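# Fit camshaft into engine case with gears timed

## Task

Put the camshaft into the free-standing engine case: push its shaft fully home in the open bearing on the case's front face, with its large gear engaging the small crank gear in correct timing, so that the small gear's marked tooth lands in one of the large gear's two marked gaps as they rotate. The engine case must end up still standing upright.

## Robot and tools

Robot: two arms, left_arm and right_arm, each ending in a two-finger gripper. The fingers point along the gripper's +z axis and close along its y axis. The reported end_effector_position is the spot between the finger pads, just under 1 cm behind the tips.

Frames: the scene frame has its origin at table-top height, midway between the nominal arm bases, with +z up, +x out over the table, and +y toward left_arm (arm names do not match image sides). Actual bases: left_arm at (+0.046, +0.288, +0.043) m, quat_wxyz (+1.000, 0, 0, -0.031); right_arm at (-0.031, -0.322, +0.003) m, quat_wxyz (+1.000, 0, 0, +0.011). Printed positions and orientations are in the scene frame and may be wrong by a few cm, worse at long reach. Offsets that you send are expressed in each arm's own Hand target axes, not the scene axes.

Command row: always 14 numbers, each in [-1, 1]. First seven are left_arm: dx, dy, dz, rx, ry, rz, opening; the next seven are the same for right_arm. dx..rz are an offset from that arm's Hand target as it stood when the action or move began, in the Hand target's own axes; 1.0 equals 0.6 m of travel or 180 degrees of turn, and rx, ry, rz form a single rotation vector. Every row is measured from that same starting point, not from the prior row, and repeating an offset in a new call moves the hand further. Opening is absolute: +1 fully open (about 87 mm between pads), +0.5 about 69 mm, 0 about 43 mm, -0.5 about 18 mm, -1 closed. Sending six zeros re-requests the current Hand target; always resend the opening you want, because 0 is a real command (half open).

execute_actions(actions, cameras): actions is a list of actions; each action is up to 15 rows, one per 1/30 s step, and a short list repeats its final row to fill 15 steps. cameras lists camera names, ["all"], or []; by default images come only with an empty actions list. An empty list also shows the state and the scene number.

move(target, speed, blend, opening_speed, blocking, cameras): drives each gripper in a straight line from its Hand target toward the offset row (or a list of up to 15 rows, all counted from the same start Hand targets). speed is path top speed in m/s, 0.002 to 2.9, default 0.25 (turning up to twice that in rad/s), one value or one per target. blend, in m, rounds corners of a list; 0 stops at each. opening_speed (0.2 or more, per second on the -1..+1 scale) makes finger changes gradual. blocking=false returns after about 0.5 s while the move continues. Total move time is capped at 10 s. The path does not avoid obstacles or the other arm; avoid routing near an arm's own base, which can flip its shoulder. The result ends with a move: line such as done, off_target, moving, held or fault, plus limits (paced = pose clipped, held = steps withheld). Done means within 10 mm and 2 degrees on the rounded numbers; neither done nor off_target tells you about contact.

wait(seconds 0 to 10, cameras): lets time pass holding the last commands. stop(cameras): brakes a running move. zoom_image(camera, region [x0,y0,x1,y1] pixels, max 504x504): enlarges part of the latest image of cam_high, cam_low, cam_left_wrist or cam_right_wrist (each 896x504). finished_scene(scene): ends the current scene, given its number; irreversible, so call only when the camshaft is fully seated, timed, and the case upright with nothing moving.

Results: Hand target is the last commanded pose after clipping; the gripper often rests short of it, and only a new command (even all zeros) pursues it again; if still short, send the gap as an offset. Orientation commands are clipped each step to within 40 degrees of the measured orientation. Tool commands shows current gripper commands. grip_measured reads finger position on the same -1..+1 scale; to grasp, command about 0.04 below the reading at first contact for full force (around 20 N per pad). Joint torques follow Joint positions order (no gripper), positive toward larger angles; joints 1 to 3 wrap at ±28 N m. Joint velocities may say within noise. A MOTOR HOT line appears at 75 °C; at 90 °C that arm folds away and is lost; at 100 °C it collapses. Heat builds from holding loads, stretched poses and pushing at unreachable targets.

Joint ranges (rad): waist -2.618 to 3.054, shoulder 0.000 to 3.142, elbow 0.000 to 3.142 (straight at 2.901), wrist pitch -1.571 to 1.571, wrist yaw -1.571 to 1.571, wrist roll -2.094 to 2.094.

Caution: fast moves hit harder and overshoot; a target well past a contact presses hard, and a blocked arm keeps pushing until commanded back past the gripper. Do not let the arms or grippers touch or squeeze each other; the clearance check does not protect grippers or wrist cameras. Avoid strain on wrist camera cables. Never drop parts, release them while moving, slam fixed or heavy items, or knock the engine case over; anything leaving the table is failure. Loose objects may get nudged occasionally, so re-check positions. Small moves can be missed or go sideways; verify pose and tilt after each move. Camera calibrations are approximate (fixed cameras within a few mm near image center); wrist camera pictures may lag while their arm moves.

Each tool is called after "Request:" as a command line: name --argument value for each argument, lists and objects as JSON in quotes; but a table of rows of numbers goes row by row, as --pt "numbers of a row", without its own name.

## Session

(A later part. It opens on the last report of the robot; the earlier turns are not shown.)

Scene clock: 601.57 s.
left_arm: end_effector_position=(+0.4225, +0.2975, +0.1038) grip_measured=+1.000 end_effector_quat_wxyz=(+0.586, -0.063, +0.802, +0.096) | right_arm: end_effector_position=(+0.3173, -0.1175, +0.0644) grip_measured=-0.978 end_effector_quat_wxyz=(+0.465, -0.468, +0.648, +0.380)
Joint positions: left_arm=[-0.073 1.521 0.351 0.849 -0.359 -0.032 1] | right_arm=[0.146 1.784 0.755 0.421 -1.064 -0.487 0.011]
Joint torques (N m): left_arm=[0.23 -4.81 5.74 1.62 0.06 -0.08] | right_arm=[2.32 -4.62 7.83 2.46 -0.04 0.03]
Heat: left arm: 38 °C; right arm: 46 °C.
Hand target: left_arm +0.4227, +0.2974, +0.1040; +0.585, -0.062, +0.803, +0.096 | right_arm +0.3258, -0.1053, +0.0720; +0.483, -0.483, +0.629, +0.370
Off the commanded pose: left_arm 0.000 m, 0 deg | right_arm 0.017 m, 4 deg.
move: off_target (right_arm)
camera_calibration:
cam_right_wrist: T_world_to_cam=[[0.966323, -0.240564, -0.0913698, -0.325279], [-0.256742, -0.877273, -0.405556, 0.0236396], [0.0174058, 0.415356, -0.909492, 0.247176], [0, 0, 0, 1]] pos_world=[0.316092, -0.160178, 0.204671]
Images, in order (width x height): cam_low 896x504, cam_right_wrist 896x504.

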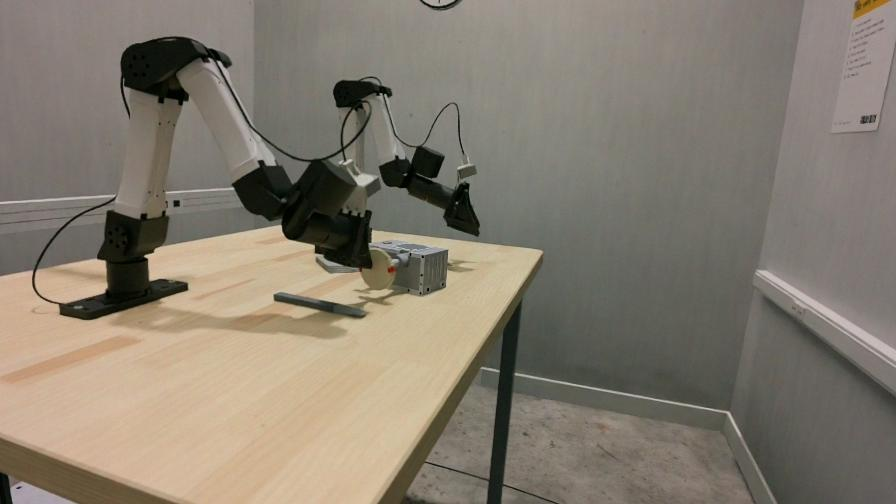

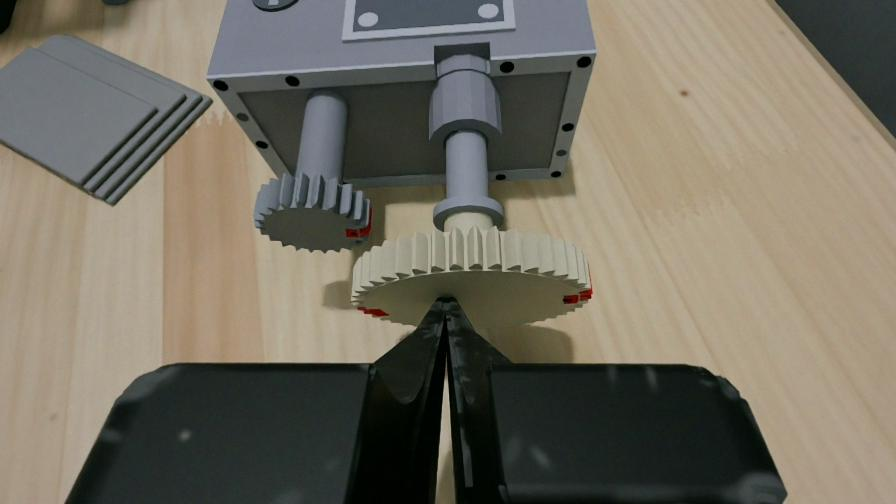

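Request:
move --pt "0 0 0 0 0 0 1 0.0065 -0.0145 -0.03 0 0 0 -1" --pt "0 0 0 0 0 0 1 0.0005 -0.02 0.0175 0 0 0 -1" --speed 0.05 --cameras '["cam_right_wrist","cam_low"]'

Request:
zoom_image --camera "cam_low" --region '[330, 230, 440, 307]'

Scene clock: 610.10 s.
left_arm: end_effector_position=(+0.4225, +0.2975, +0.1038) grip_measured=+1.000 end_effector_quat_wxyz=(+0.586, -0.063, +0.802, +0.096) | right_arm: end_effector_position=(+0.3286, -0.1146, +0.0545) grip_measured=-0.978 end_effector_quat_wxyz=(+0.460, -0.463, +0.658, +0.375)
Joint positions: left_arm=[-0.073 1.521 0.351 0.849 -0.359 -0.032 1] | right_arm=[0.155 1.841 0.794 0.43 -1.037 -0.478 0.011]
Joint torques (N m): left_arm=[0.24 -4.77 5.91 1.62 0.1 -0.08] | right_arm=[2.43 -5.27 9.28 2.45 -0.25 0.09]
Heat: left arm: 38 °C; right arm: 47 °C.
Hand target: left_arm +0.4227, +0.2974, +0.1040; +0.585, -0.062, +0.803, +0.096 | right_arm +0.3400, -0.0987, +0.0690; +0.483, -0.483, +0.629, +0.370
Off the commanded pose: left_arm 0.000 m, 0 deg | right_arm 0.024 m, 5 deg.
move: off_target (right_arm)
camera_calibration:
cam_right_wrist: T_world_to_cam=[[0.96125, -0.256521, -0.100974, -0.336023], [-0.275458, -0.879053, -0.389088, 0.0300944], [0.0110476, 0.401825, -0.91565, 0.237538], [0, 0, 0, 1]] pos_world=[0.328668, -0.155191, 0.195281]
Images, in order (width x height): cam_low 896x504, cam_right_wrist 896x504.

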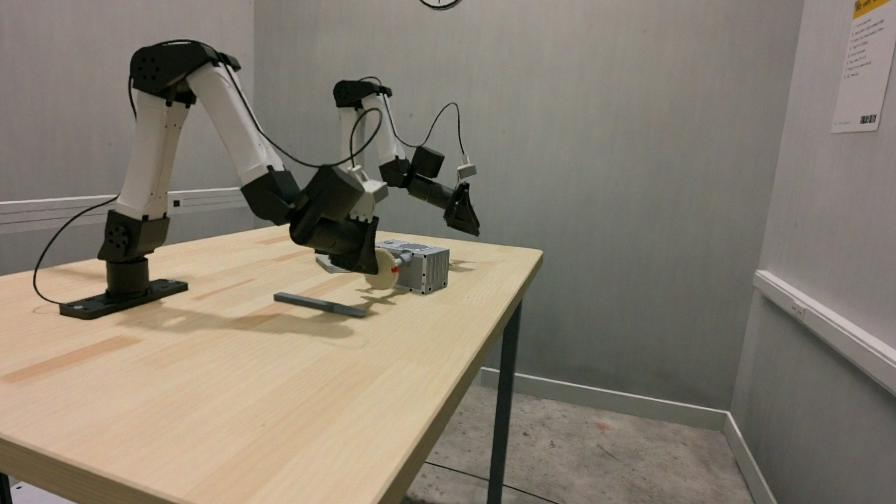

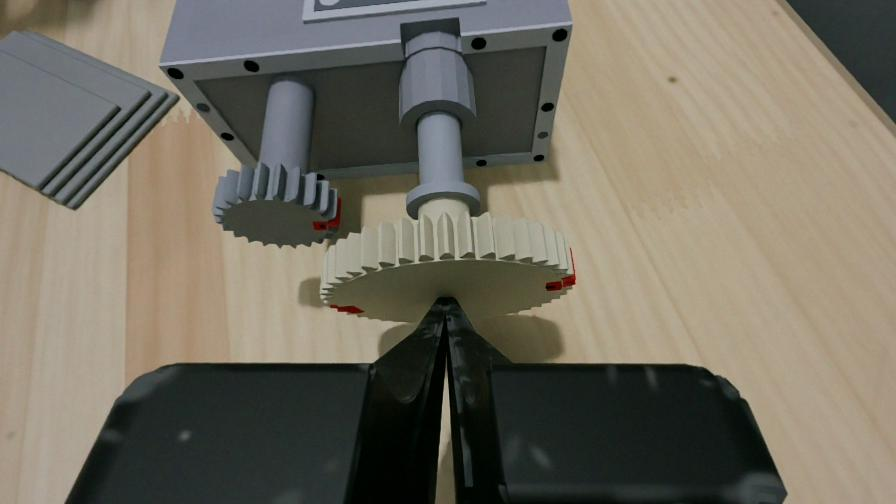

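Scaled by 4.582 from the camera's 896x504 image, which has a finer 1280x720 frame.

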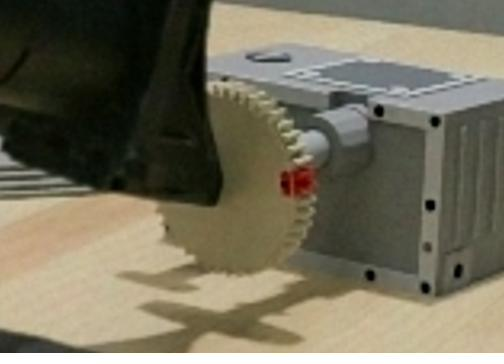

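Request:
move --pt "0 0 0 0 0 0 1 -0.0055 0.003 -0.034 0 0 0 -1" --pt "0 0 0 0 0 0 1 -0.021 -0.0005 0.012 0 0 0 -1" --speed 0.05 --cameras '["cam_right_wrist","cam_low"]'

Request:
zoom_image --camera "cam_low" --region '[330, 230, 440, 307]'

Scene clock: 623.43 s.
left_arm: end_effector_position=(+0.4225, +0.2975, +0.1038) grip_measured=+1.000 end_effector_quat_wxyz=(+0.586, -0.063, +0.802, +0.096) | right_arm: end_effector_position=(+0.3319, -0.1058, +0.0624) grip_measured=-0.978 end_effector_quat_wxyz=(+0.460, -0.464, +0.659, +0.373)
Joint positions: left_arm=[-0.073 1.521 0.351 0.849 -0.359 -0.032 1] | right_arm=[0.182 1.829 0.82 0.412 -1.01 -0.454 0.011]
Joint torques (N m): left_arm=[0.13 -4.79 5.97 1.61 0.09 -0.07] | right_arm=[2.35 -5.31 9.8 2.46 -0.27 0.1]
Heat: left arm: 38 °C; right arm: 48 °C.
Hand target: left_arm +0.4227, +0.2974, +0.1040; +0.585, -0.062, +0.803, +0.096 | right_arm +0.3429, -0.0888, +0.0794; +0.483, -0.483, +0.629, +0.371
Off the commanded pose: left_arm 0.000 m, 0 deg | right_arm 0.026 m, 5 deg.
move: off_target (right_arm)
camera_calibration:
cam_right_wrist: T_world_to_cam=[[0.9605, -0.259949, -0.0993239, -0.336419], [-0.277995, -0.880214, -0.384633, 0.0422817], [0.0125587, 0.397051, -0.91771, 0.240423], [0, 0, 0, 1]] pos_world=[0.331865, -0.145695, 0.203487]
Images, in order (width x height): cam_low 896x504, cam_right_wrist 896x504.

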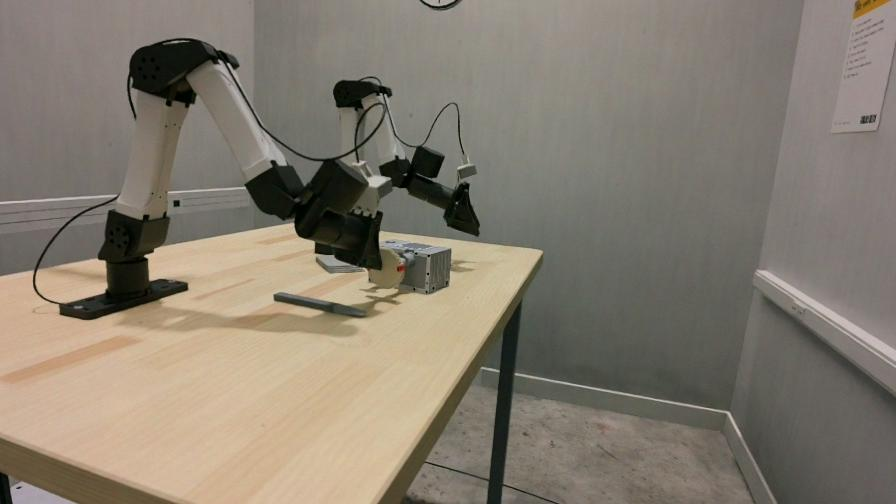

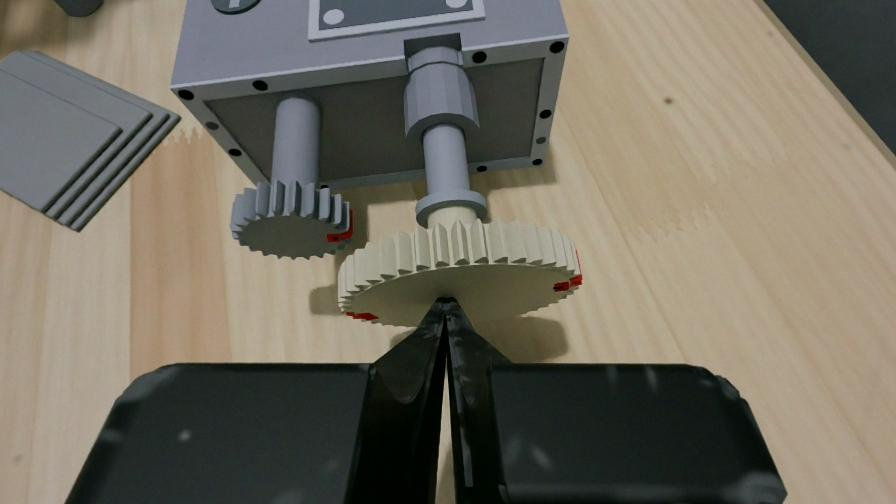

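Scaled by 4.582 from the camera's 896x504 image, which has a finer 1280x720 frame.

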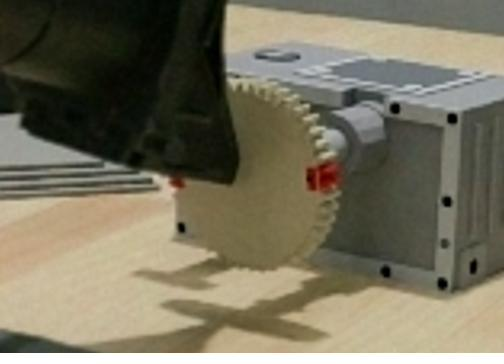

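Request:
move --target '[-0.016,-0.285,-0.1167,-0.198,0.3668,-0.301,-1,0,0,-0.06,0,0,0,-1]' --speed 0.25 --cameras '["all"]'

Scene clock: 680.10 s.
left_arm: end_effector_position=(+0.3950, +0.1162, +0.1203) grip_measured=-0.970 end_effector_quat_wxyz=(+0.024, -0.587, +0.810, +0.010) | right_arm: end_effector_position=(+0.3297, -0.1217, +0.0728) grip_measured=-0.978 end_effector_quat_wxyz=(+0.468, -0.475, +0.644, +0.375)
Joint positions: left_arm=[-0.311 2.007 1.67 -1.225 -0.051 -1.627 0.015] | right_arm=[0.129 1.792 0.822 0.336 -1.077 -0.535 0.011]
Joint torques (N m): left_arm=[0.77 -7.65 8.51 0.08 0.17 -0.19] | right_arm=[-0.73 -7.87 7.65 1.71 -0.4 -0.1]
Motor temperatures (°C): left_arm=[22 33 34 38 22 22 22] | right_arm=[24 34 50 46 23 24 23]
Heat: left arm: 38 °C; right arm: 50 °C.
Hand target: left_arm +0.3971, +0.1149, +0.1199; +0.014, -0.595, +0.804, +0.010 | right_arm +0.3339, -0.1224, +0.0887; +0.483, -0.483, +0.629, +0.370
Off the commanded pose: left_arm 0.003 m, 2 deg | right_arm 0.016 m, 3 deg.
move: off_target (right_arm)
camera_calibration:
cam_left_wrist: T_world_to_cam=[[0.952819, -0.303245, 0.0133357, -0.348085], [-0.21718, -0.650386, 0.727894, 0.0965192], [-0.212057, -0.696448, -0.685559, 0.386514], [0, 0, 0, 1]] pos_world=[0.434588, 0.226407, 0.199365]
cam_right_wrist: T_world_to_cam=[[0.969399, -0.234756, -0.0717977, -0.33922], [-0.243498, -0.882311, -0.402786, 0.021365], [0.0312085, 0.407943, -0.912474, 0.251006], [0, 0, 0, 1]] pos_world=[0.326208, -0.16318, 0.213287]

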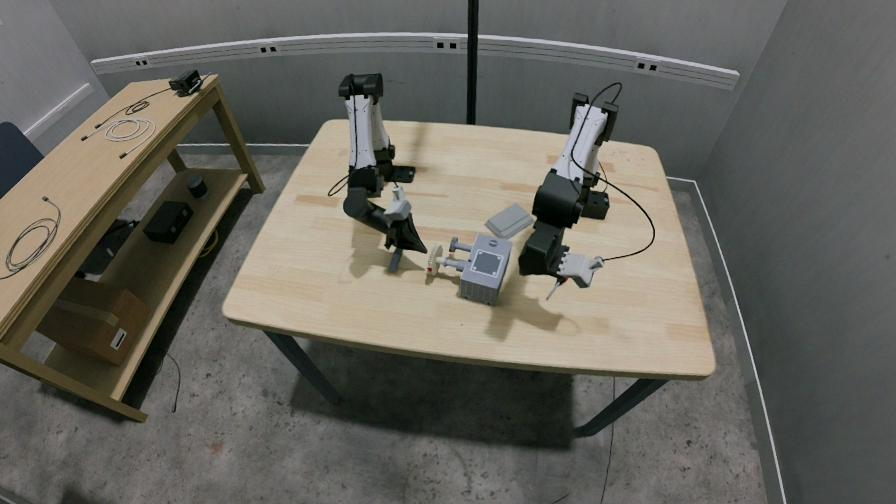

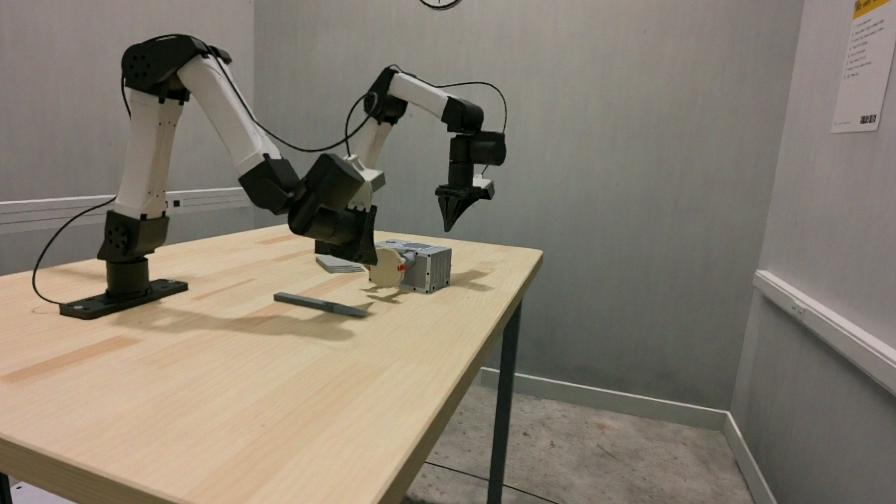

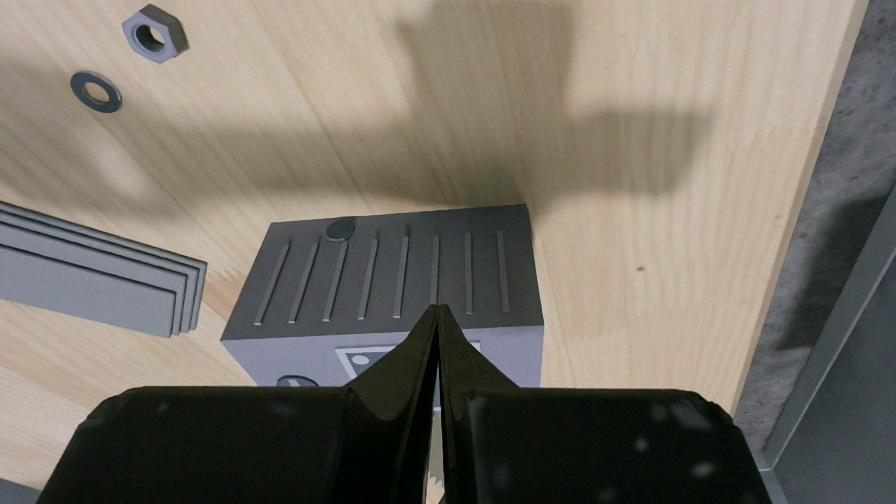

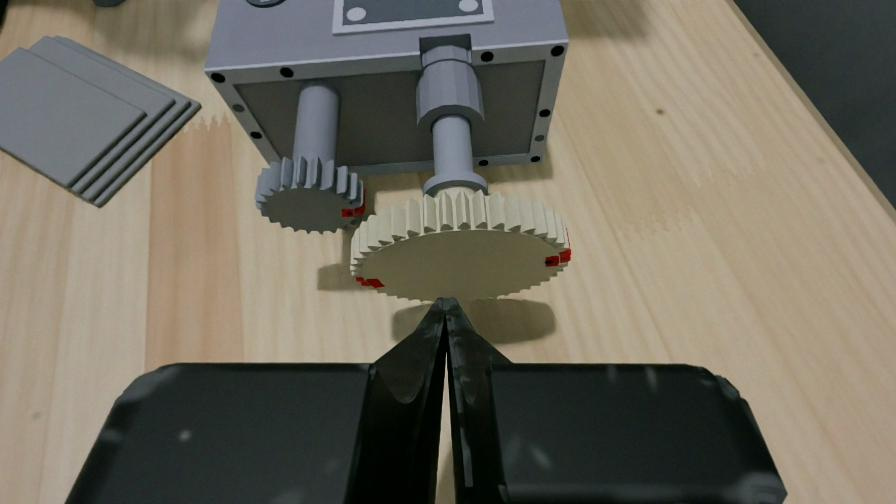

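Request:
move --target '[0.0403,-0.009,0.1187,0,0,0,-1,0,0,0,0,0,0,-1]' --speed 0.12 --cameras '["cam_left_wrist","cam_right_wrist"]'

Scene clock: 707.10 s.
left_arm: end_effector_position=(+0.3986, +0.0960, +0.0550) grip_measured=-0.970 end_effector_quat_wxyz=(+0.023, -0.591, +0.806, +0.010) | right_arm: end_effector_position=(+0.3296, -0.1217, +0.0727) grip_measured=-0.978 end_effector_quat_wxyz=(+0.468, -0.475, +0.644, +0.375)
Joint positions: left_arm=[-0.355 2.103 1.548 -1.01 -0.049 -1.681 0.015] | right_arm=[0.129 1.792 0.822 0.336 -1.077 -0.535 0.011]
Joint torques (N m): left_arm=[-0.35 -8.49 5.16 0.31 0.17 -0.27] | right_arm=[-0.75 -7.87 7.62 1.7 -0.39 -0.1]
Heat: left arm: 37 °C; right arm: 49 °C.
Hand target: left_arm +0.3959, +0.0925, +0.0480; +0.014, -0.595, +0.803, +0.010 | right_arm +0.3338, -0.1223, +0.0887; +0.483, -0.483, +0.629, +0.371
Off the commanded pose: left_arm 0.008 m, 1 deg | right_arm 0.016 m, 3 deg.
move: off_target (right_arm)
camera_calibration:
cam_left_wrist: T_world_to_cam=[[0.955984, -0.29316, 0.0123272, -0.359018], [-0.20906, -0.651056, 0.729672, 0.128448], [-0.205884, -0.700132, -0.683687, 0.326127], [0, 0, 0, 1]] pos_world=[0.437213, 0.206709, 0.13367]
cam_right_wrist: T_world_to_cam=[[0.969441, -0.234448, -0.0722428, -0.339088], [-0.243397, -0.882314, -0.40284, 0.0213431], [0.0307042, 0.408113, -0.912415, 0.251186], [0, 0, 0, 1]] pos_world=[0.326208, -0.163179, 0.213287]
Images, in order (width x height): cam_left_wrist 896x504, cam_right_wrist 896x504.

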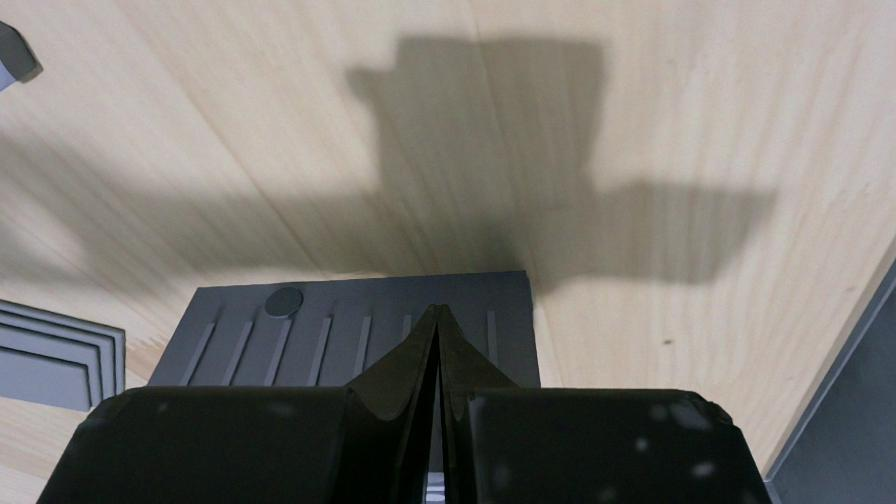

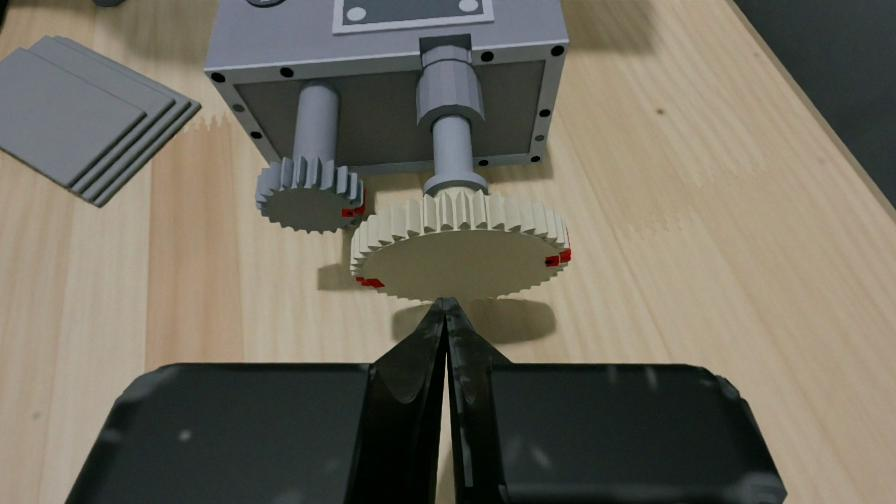

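Request:
move --target '[0.0342,0.0112,0,0,0,0,-1,0,0,0,0,0,0,-1]' --speed 0.06 --cameras '["cam_left_wrist","cam_high"]'

Request:
zoom_image --camera "cam_high" --region '[400, 200, 560, 320]'

Scene clock: 720.53 s.
left_arm: end_effector_position=(+0.3868, +0.0793, +0.0507) grip_measured=-0.970 end_effector_quat_wxyz=(+0.021, -0.591, +0.806, +0.014) | right_arm: end_effector_position=(+0.3296, -0.1217, +0.0727) grip_measured=-0.978 end_effector_quat_wxyz=(+0.468, -0.475, +0.644, +0.375)
Joint positions: left_arm=[-0.407 2.103 1.53 -1.003 -0.05 -1.735 0.015] | right_arm=[0.129 1.792 0.822 0.336 -1.077 -0.535 0.011]
Joint torques (N m): left_arm=[-0.34 -9.39 4.9 0.32 0.23 -0.22] | right_arm=[-0.73 -7.88 7.64 1.7 -0.4 -0.1]
Motor temperatures (°C): left_arm=[22 38 35 33 22 22 22] | right_arm=[23 34 48 41 23 24 23]
Heat: left arm: 38 °C; right arm: 48 °C.
Hand target: left_arm +0.3835, +0.0749, +0.0473; +0.014, -0.595, +0.803, +0.010 | right_arm +0.3338, -0.1223, +0.0887; +0.483, -0.483, +0.629, +0.371
Off the commanded pose: left_arm 0.007 m, 1 deg | right_arm 0.016 m, 3 deg.
move: off_target (right_arm)
camera_calibration:
cam_left_wrist: T_world_to_cam=[[0.956583, -0.291417, 0.00503443, -0.352582], [-0.203317, -0.654817, 0.727926, 0.11641], [-0.208834, -0.697345, -0.685637, 0.310097], [0, 0, 0, 1]] pos_world=[0.425701, 0.189724, 0.129651]
Images, in order (width x height): cam_high 896x504, cam_left_wrist 896x504.

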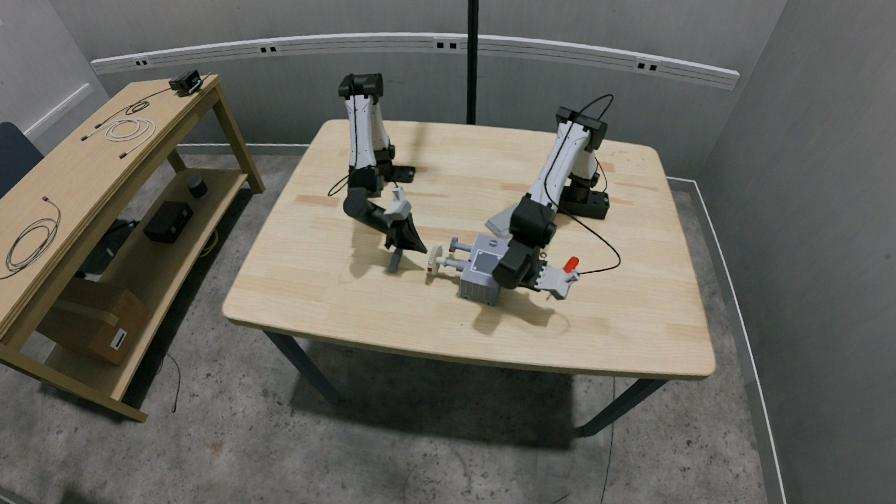

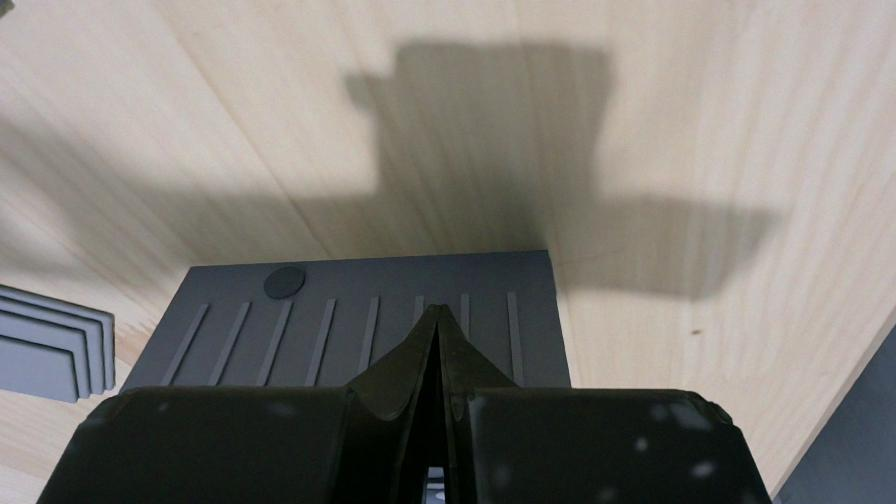

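Scaled by 3.150 from the camera's 896x504 image, which has a finer 1280x720 frame.

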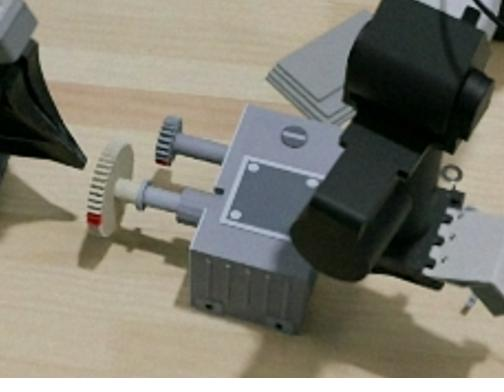

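Request:
move --target '[0.02,-0.001,0,0,0,0,-1,0,0,0,0,0,0,-1]' --speed 0.04 --cameras '["cam_left_wrist","cam_right_wrist"]'

Scene clock: 728.97 s.
left_arm: end_effector_position=(+0.3865, +0.0783, +0.0502) grip_measured=-0.970 end_effector_quat_wxyz=(+0.028, -0.600, +0.800, +0.018) | right_arm: end_effector_position=(+0.3296, -0.1217, +0.0727) grip_measured=-0.978 end_effector_quat_wxyz=(+0.468, -0.475, +0.644, +0.375)
Joint positions: left_arm=[-0.417 2.103 1.53 -1.006 -0.066 -1.767 0.015] | right_arm=[0.129 1.792 0.822 0.336 -1.077 -0.535 0.011]
Joint torques (N m): left_arm=[-2.13 -8.54 6.19 0.25 0.42 -0.19] | right_arm=[-0.75 -7.87 7.64 1.7 -0.4 -0.1]
Heat: left arm: 39 °C; right arm: 48 °C.
Hand target: left_arm +0.3805, +0.0632, +0.0469; +0.014, -0.595, +0.803, +0.010 | right_arm +0.3338, -0.1223, +0.0887; +0.483, -0.483, +0.629, +0.371
Off the commanded pose: left_arm 0.017 m, 2 deg | right_arm 0.016 m, 3 deg.
move: off_target (left_arm, right_arm)
camera_calibration:
cam_left_wrist: T_world_to_cam=[[0.962402, -0.271542, 0.00687691, -0.356465], [-0.194099, -0.669776, 0.716747, 0.114155], [-0.190021, -0.691133, -0.6973, 0.301854], [0, 0, 0, 1]] pos_world=[0.422578, 0.188284, 0.131114]
cam_right_wrist: T_world_to_cam=[[0.969441, -0.234448, -0.0722428, -0.339088], [-0.243397, -0.882314, -0.40284, 0.0213431], [0.0307042, 0.408113, -0.912415, 0.251186], [0, 0, 0, 1]] pos_world=[0.326208, -0.163179, 0.213287]
Images, in order (width x height): cam_left_wrist 896x504, cam_right_wrist 896x504.

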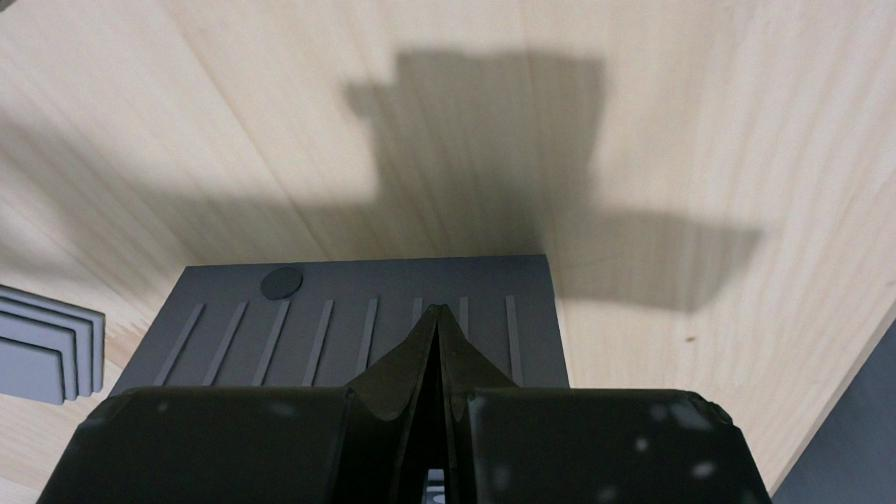

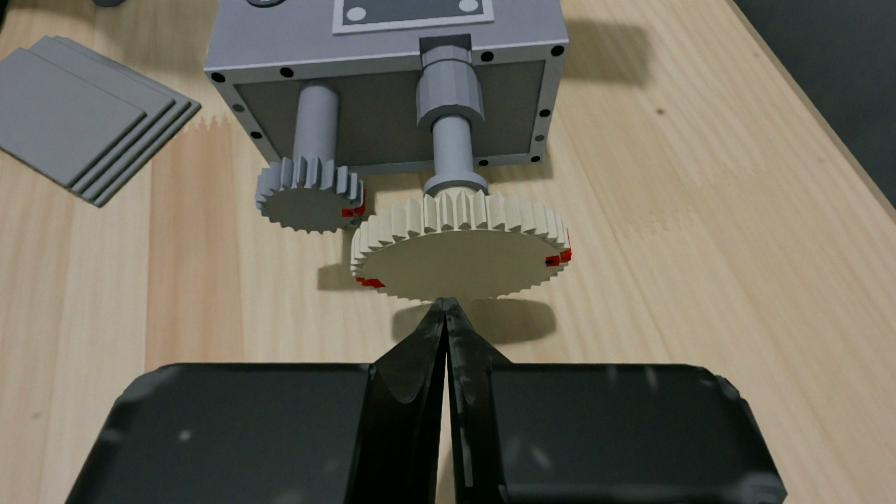

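Request:
move --target '[0,0,0,0,0,0,-1,0,-0.0102,0.0522,0,0,0,-1]' --speed 0.05 --cameras '["cam_left_wrist","cam_right_wrist","cam_low"]'

Request:
zoom_image --camera "cam_low" --region '[340, 225, 460, 305]'

Scene clock: 738.23 s.
left_arm: end_effector_position=(+0.3866, +0.0783, +0.0502) grip_measured=-0.970 end_effector_quat_wxyz=(+0.028, -0.600, +0.799, +0.018) | right_arm: end_effector_position=(+0.3329, -0.1042, +0.0671) grip_measured=-0.978 end_effector_quat_wxyz=(+0.458, -0.470, +0.649, +0.384)
Joint positions: left_arm=[-0.417 2.103 1.53 -1.006 -0.066 -1.767 0.015] | right_arm=[0.176 1.837 0.848 0.382 -1.046 -0.47 0.011]
Joint torques (N m): left_arm=[-2.25 -8.59 6.16 0.23 0.37 -0.22] | right_arm=[1.25 -5.44 9.4 2.43 -0.07 0.07]
Heat: left arm: 40 °C; right arm: 48 °C.
Hand target: left_arm +0.3805, +0.0632, +0.0469; +0.014, -0.595, +0.803, +0.010 | right_arm +0.3476, -0.0947, +0.0806; +0.483, -0.483, +0.629, +0.371
Off the commanded pose: left_arm 0.017 m, 2 deg | right_arm 0.022 m, 4 deg.
move: off_target (left_arm, right_arm)
camera_calibration:
cam_left_wrist: T_world_to_cam=[[0.962626, -0.270747, 0.00694007, -0.356719], [-0.193585, -0.669909, 0.716761, 0.113962], [-0.189411, -0.691316, -0.697285, 0.30163], [0, 0, 0, 1]] pos_world=[0.422581, 0.188285, 0.131114]
cam_right_wrist: T_world_to_cam=[[0.967839, -0.230012, -0.101897, -0.335487], [-0.251568, -0.882494, -0.397389, 0.0376361], [0.0014802, 0.410242, -0.911975, 0.248692], [0, 0, 0, 1]] pos_world=[0.333797, -0.145976, 0.207572]
Images, in order (width x height): cam_low 896x504, cam_left_wrist 896x504, cam_right_wrist 896x504.

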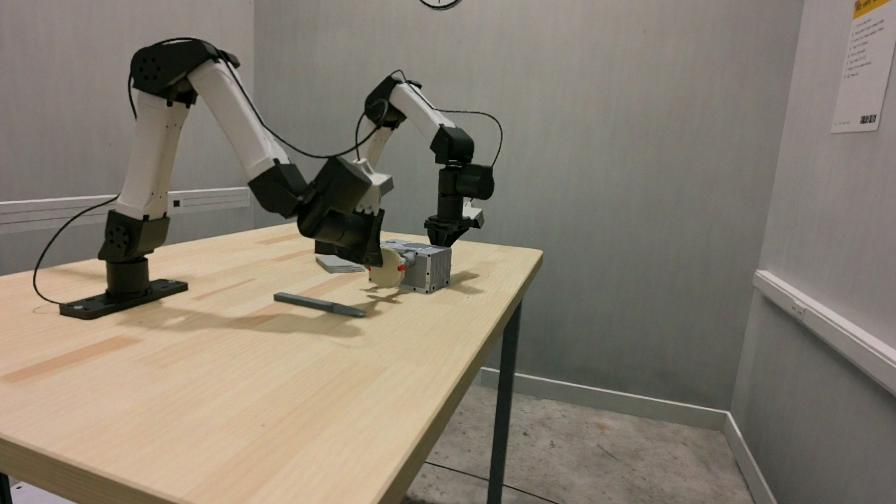

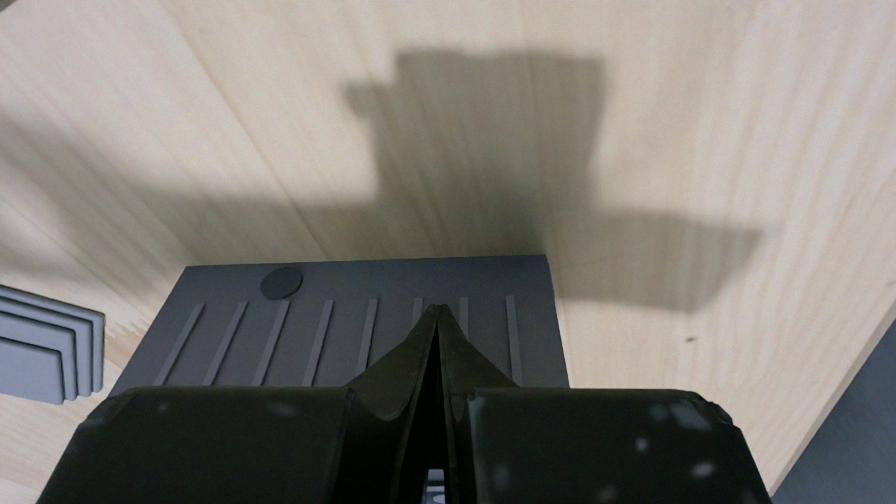

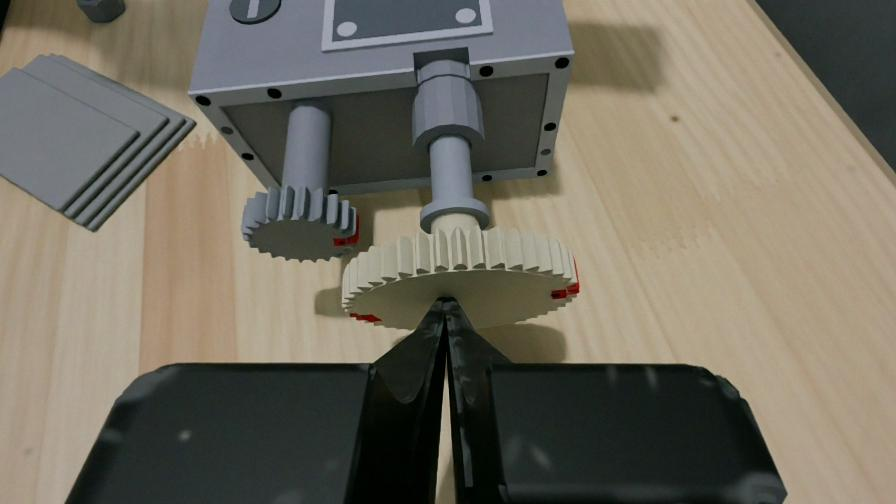

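Scaled by 4.200 from the camera's 896x504 image, which has a finer 1280x720 frame.

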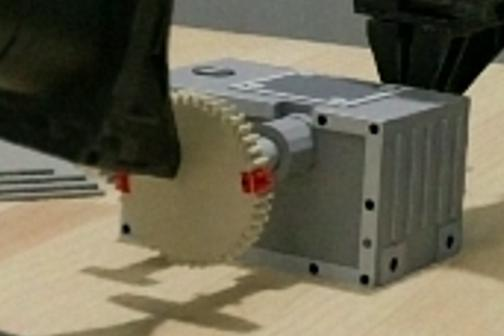

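Request:
move --target '[0,0,0,0,0,0,-1,-0.001,-0.0077,0.024,0,0,0,-1]' --speed 0.05 --cameras '["cam_left_wrist","cam_right_wrist","cam_low"]'

Request:
zoom_image --camera "cam_low" --region '[340, 225, 460, 305]'

Scene clock: 746.57 s.
left_arm: end_effector_position=(+0.3866, +0.0783, +0.0502) grip_measured=-0.970 end_effector_quat_wxyz=(+0.028, -0.600, +0.799, +0.018) | right_arm: end_effector_position=(+0.3392, -0.1045, +0.0598) grip_measured=-0.978 end_effector_quat_wxyz=(+0.450, -0.456, +0.665, +0.384)
Joint positions: left_arm=[-0.417 2.103 1.53 -1.006 -0.066 -1.767 0.015] | right_arm=[0.177 1.869 0.868 0.384 -1.024 -0.439 0.011]
Joint torques (N m): left_arm=[-2.28 -8.7 6.26 0.22 0.37 -0.23] | right_arm=[3.49 -5.22 10.39 2.75 -0.05 0.03]
Heat: left arm: 40 °C; right arm: 48 °C.
Hand target: left_arm +0.3805, +0.0632, +0.0469; +0.014, -0.595, +0.803, +0.010 | right_arm +0.3558, -0.0823, +0.0775; +0.483, -0.483, +0.629, +0.370
Off the commanded pose: left_arm 0.017 m, 2 deg | right_arm 0.033 m, 7 deg.
move: off_target (left_arm, right_arm)
camera_calibration:
cam_left_wrist: T_world_to_cam=[[0.962626, -0.270747, 0.00694007, -0.356719], [-0.193585, -0.669909, 0.716761, 0.113962], [-0.189411, -0.691316, -0.697285, 0.30163], [0, 0, 0, 1]] pos_world=[0.422581, 0.188285, 0.131114]
cam_right_wrist: T_world_to_cam=[[0.957123, -0.256647, -0.134345, -0.339706], [-0.288997, -0.87786, -0.381892, 0.0482659], [-0.0199242, 0.404343, -0.91439, 0.248987], [0, 0, 0, 1]] pos_world=[0.34405, -0.14549, 0.200466]
Images, in order (width x height): cam_low 896x504, cam_left_wrist 896x504, cam_right_wrist 896x504.

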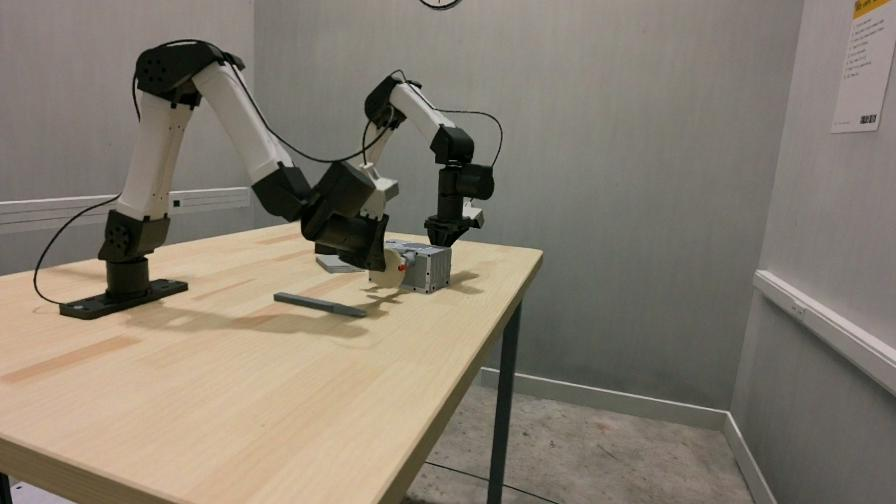

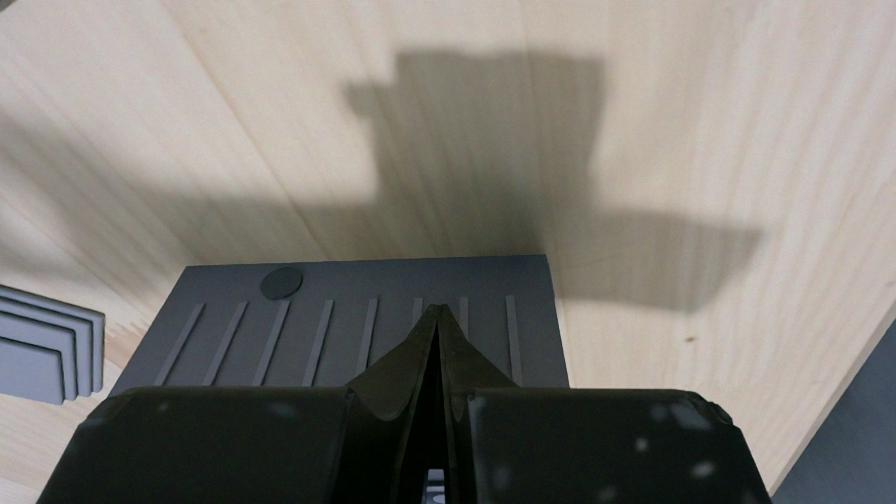

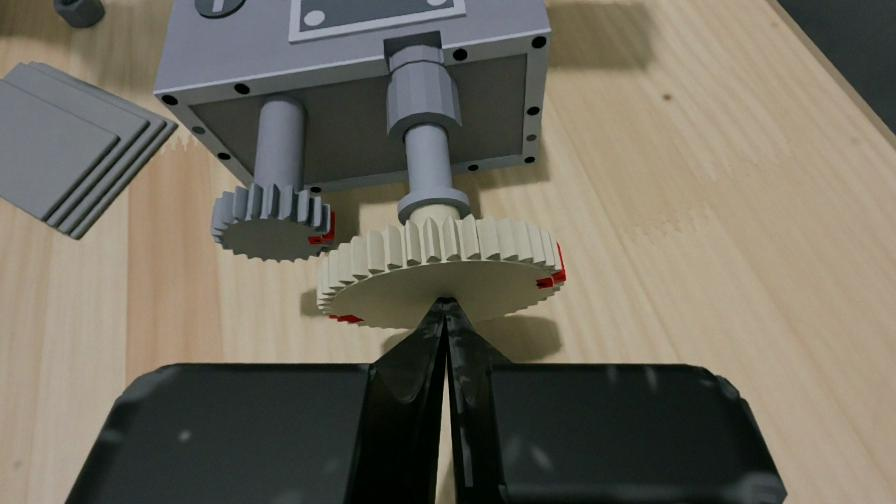

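Scaled by 4.200 from the camera's 896x504 image, which has a finer 1280x720 frame.

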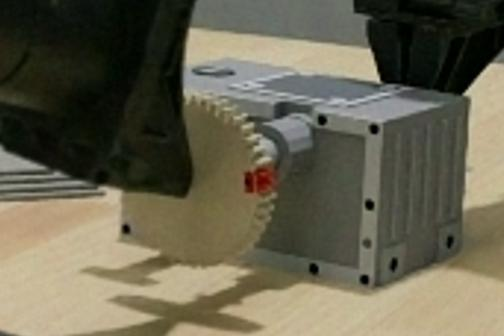

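Request:
zoom_image --camera "cam_right_wrist" --region '[200, 170, 400, 340]'

Request:
zoom_image --camera "cam_high" --region '[420, 220, 500, 300]'

Scaled by 2.520 from the camera's 896x504 image, which has a finer 1280x720 frame.

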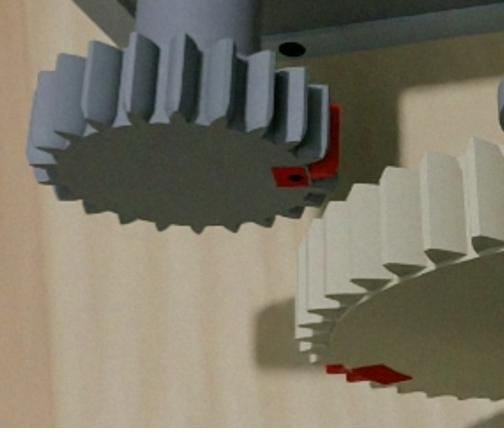

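This scene's latest camera images include none from cam_high. They are from: cam_low, cam_left_wrist, cam_right_wrist. cam_high's image comes with the result of a call that names it in "cameras".

Request:
move --pt "0 0 0 0 0 0 -1 -0.0005 0.001 -0.043 0 0 0 -1" --pt "0 0 0 0 0 0 -1 -0.027 0.002 -0.023 0 0 0 -1" --pt "0 0 0 0 0 0 -1 -0.032 0.0015 0.014 0 0 0 -1" --speed 0.06 --blend '[0.01,0.005,0]' --cameras '["cam_high","cam_right_wrist","cam_low"]'

Request:
zoom_image --camera "cam_low" --region '[340, 225, 460, 305]'

Request:
zoom_image --camera "cam_high" --region '[420, 220, 500, 300]'

Scene clock: 784.27 s.
left_arm: end_effector_position=(+0.3870, +0.0833, +0.0495) grip_measured=-0.970 end_effector_quat_wxyz=(+0.038, -0.601, +0.798, +0.027) | right_arm: end_effector_position=(+0.3446, -0.1008, +0.0644) grip_measured=-0.978 end_effector_quat_wxyz=(+0.444, -0.447, +0.682, +0.371)
Joint positions: left_arm=[-0.417 2.103 1.53 -1.014 -0.093 -1.77 0.015] | right_arm=[0.197 1.853 0.896 0.339 -0.966 -0.415 0.011]
Joint torques (N m): left_arm=[-2.03 -8.59 6.11 0.24 0.69 -0.2] | right_arm=[4.36 -6.31 11.32 2.82 -0.4 0.06]
Motor temperatures (°C): left_arm=[22 42 35 31 22 22 22] | right_arm=[24 34 52 48 23 24 23]
Heat: left arm: 42 °C; right arm: 52 °C.
Hand target: left_arm +0.3805, +0.0632, +0.0469; +0.014, -0.595, +0.803, +0.010 | right_arm +0.3583, -0.0696, +0.0938; +0.483, -0.483, +0.629, +0.370
Off the commanded pose: left_arm 0.021 m, 4 deg | right_arm 0.045 m, 9 deg.
move: off_target (left_arm, right_arm)
camera_calibration:
cam_right_wrist: T_world_to_cam=[[0.94519, -0.293441, -0.143204, -0.342322], [-0.325773, -0.877135, -0.352854, 0.0657229], [-0.0220668, 0.380166, -0.924655, 0.250711], [0, 0, 0, 1]] pos_world=[0.350502, -0.138116, 0.205991]
Images, in order (width x height): cam_high 896x504, cam_low 896x504, cam_right_wrist 896x504.

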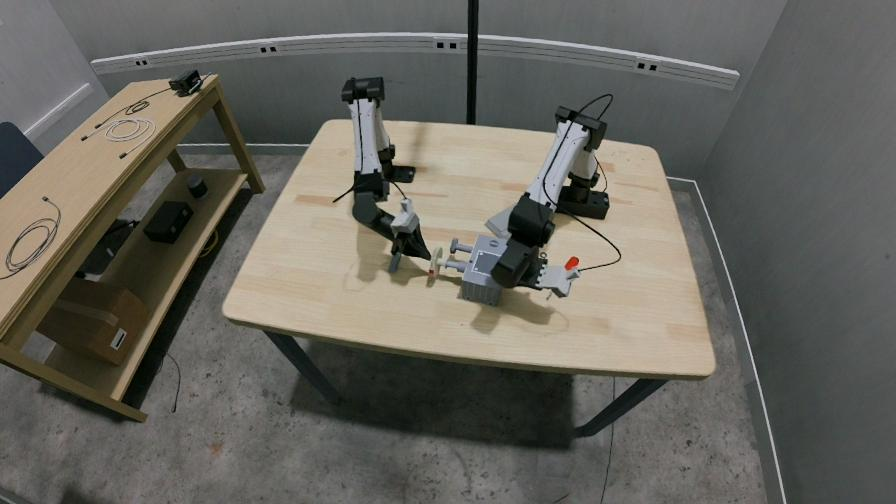

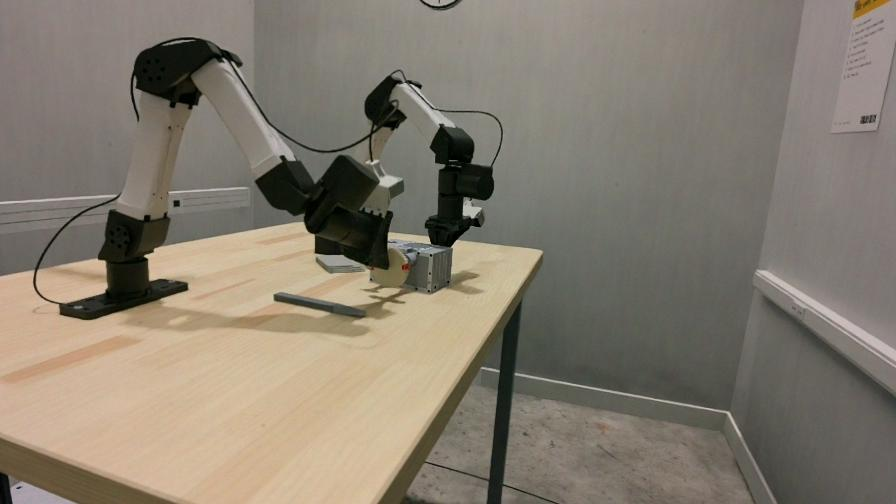

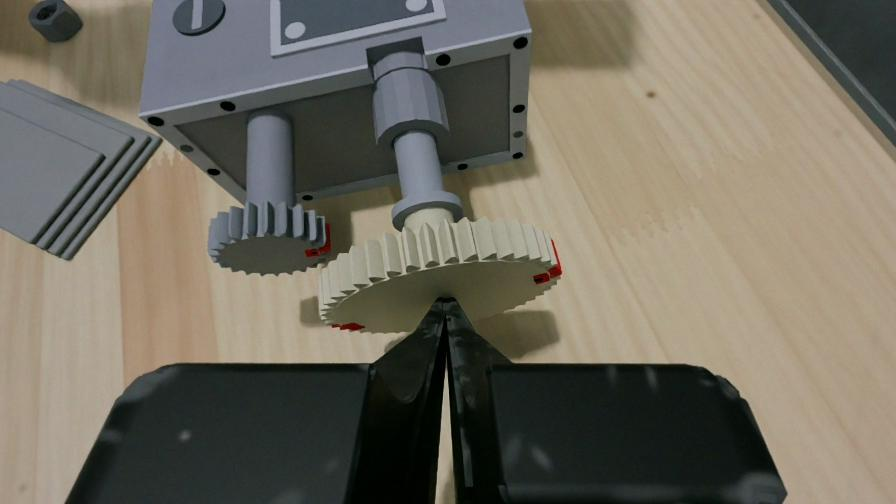

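Scaled by 4.200 from the camera's 896x504 image, which has a finer 1280x720 frame.

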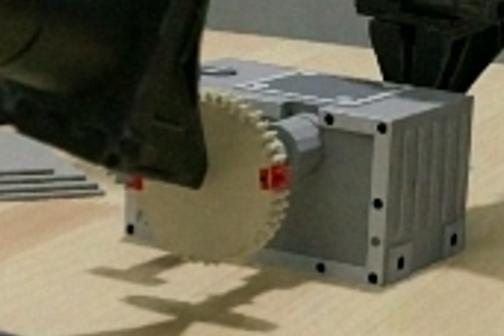

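Scaled by 6.300 from the camera's 896x504 image, which has a finer 1280x720 frame.

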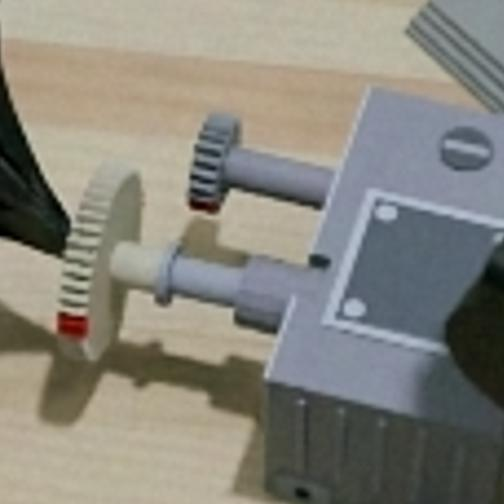

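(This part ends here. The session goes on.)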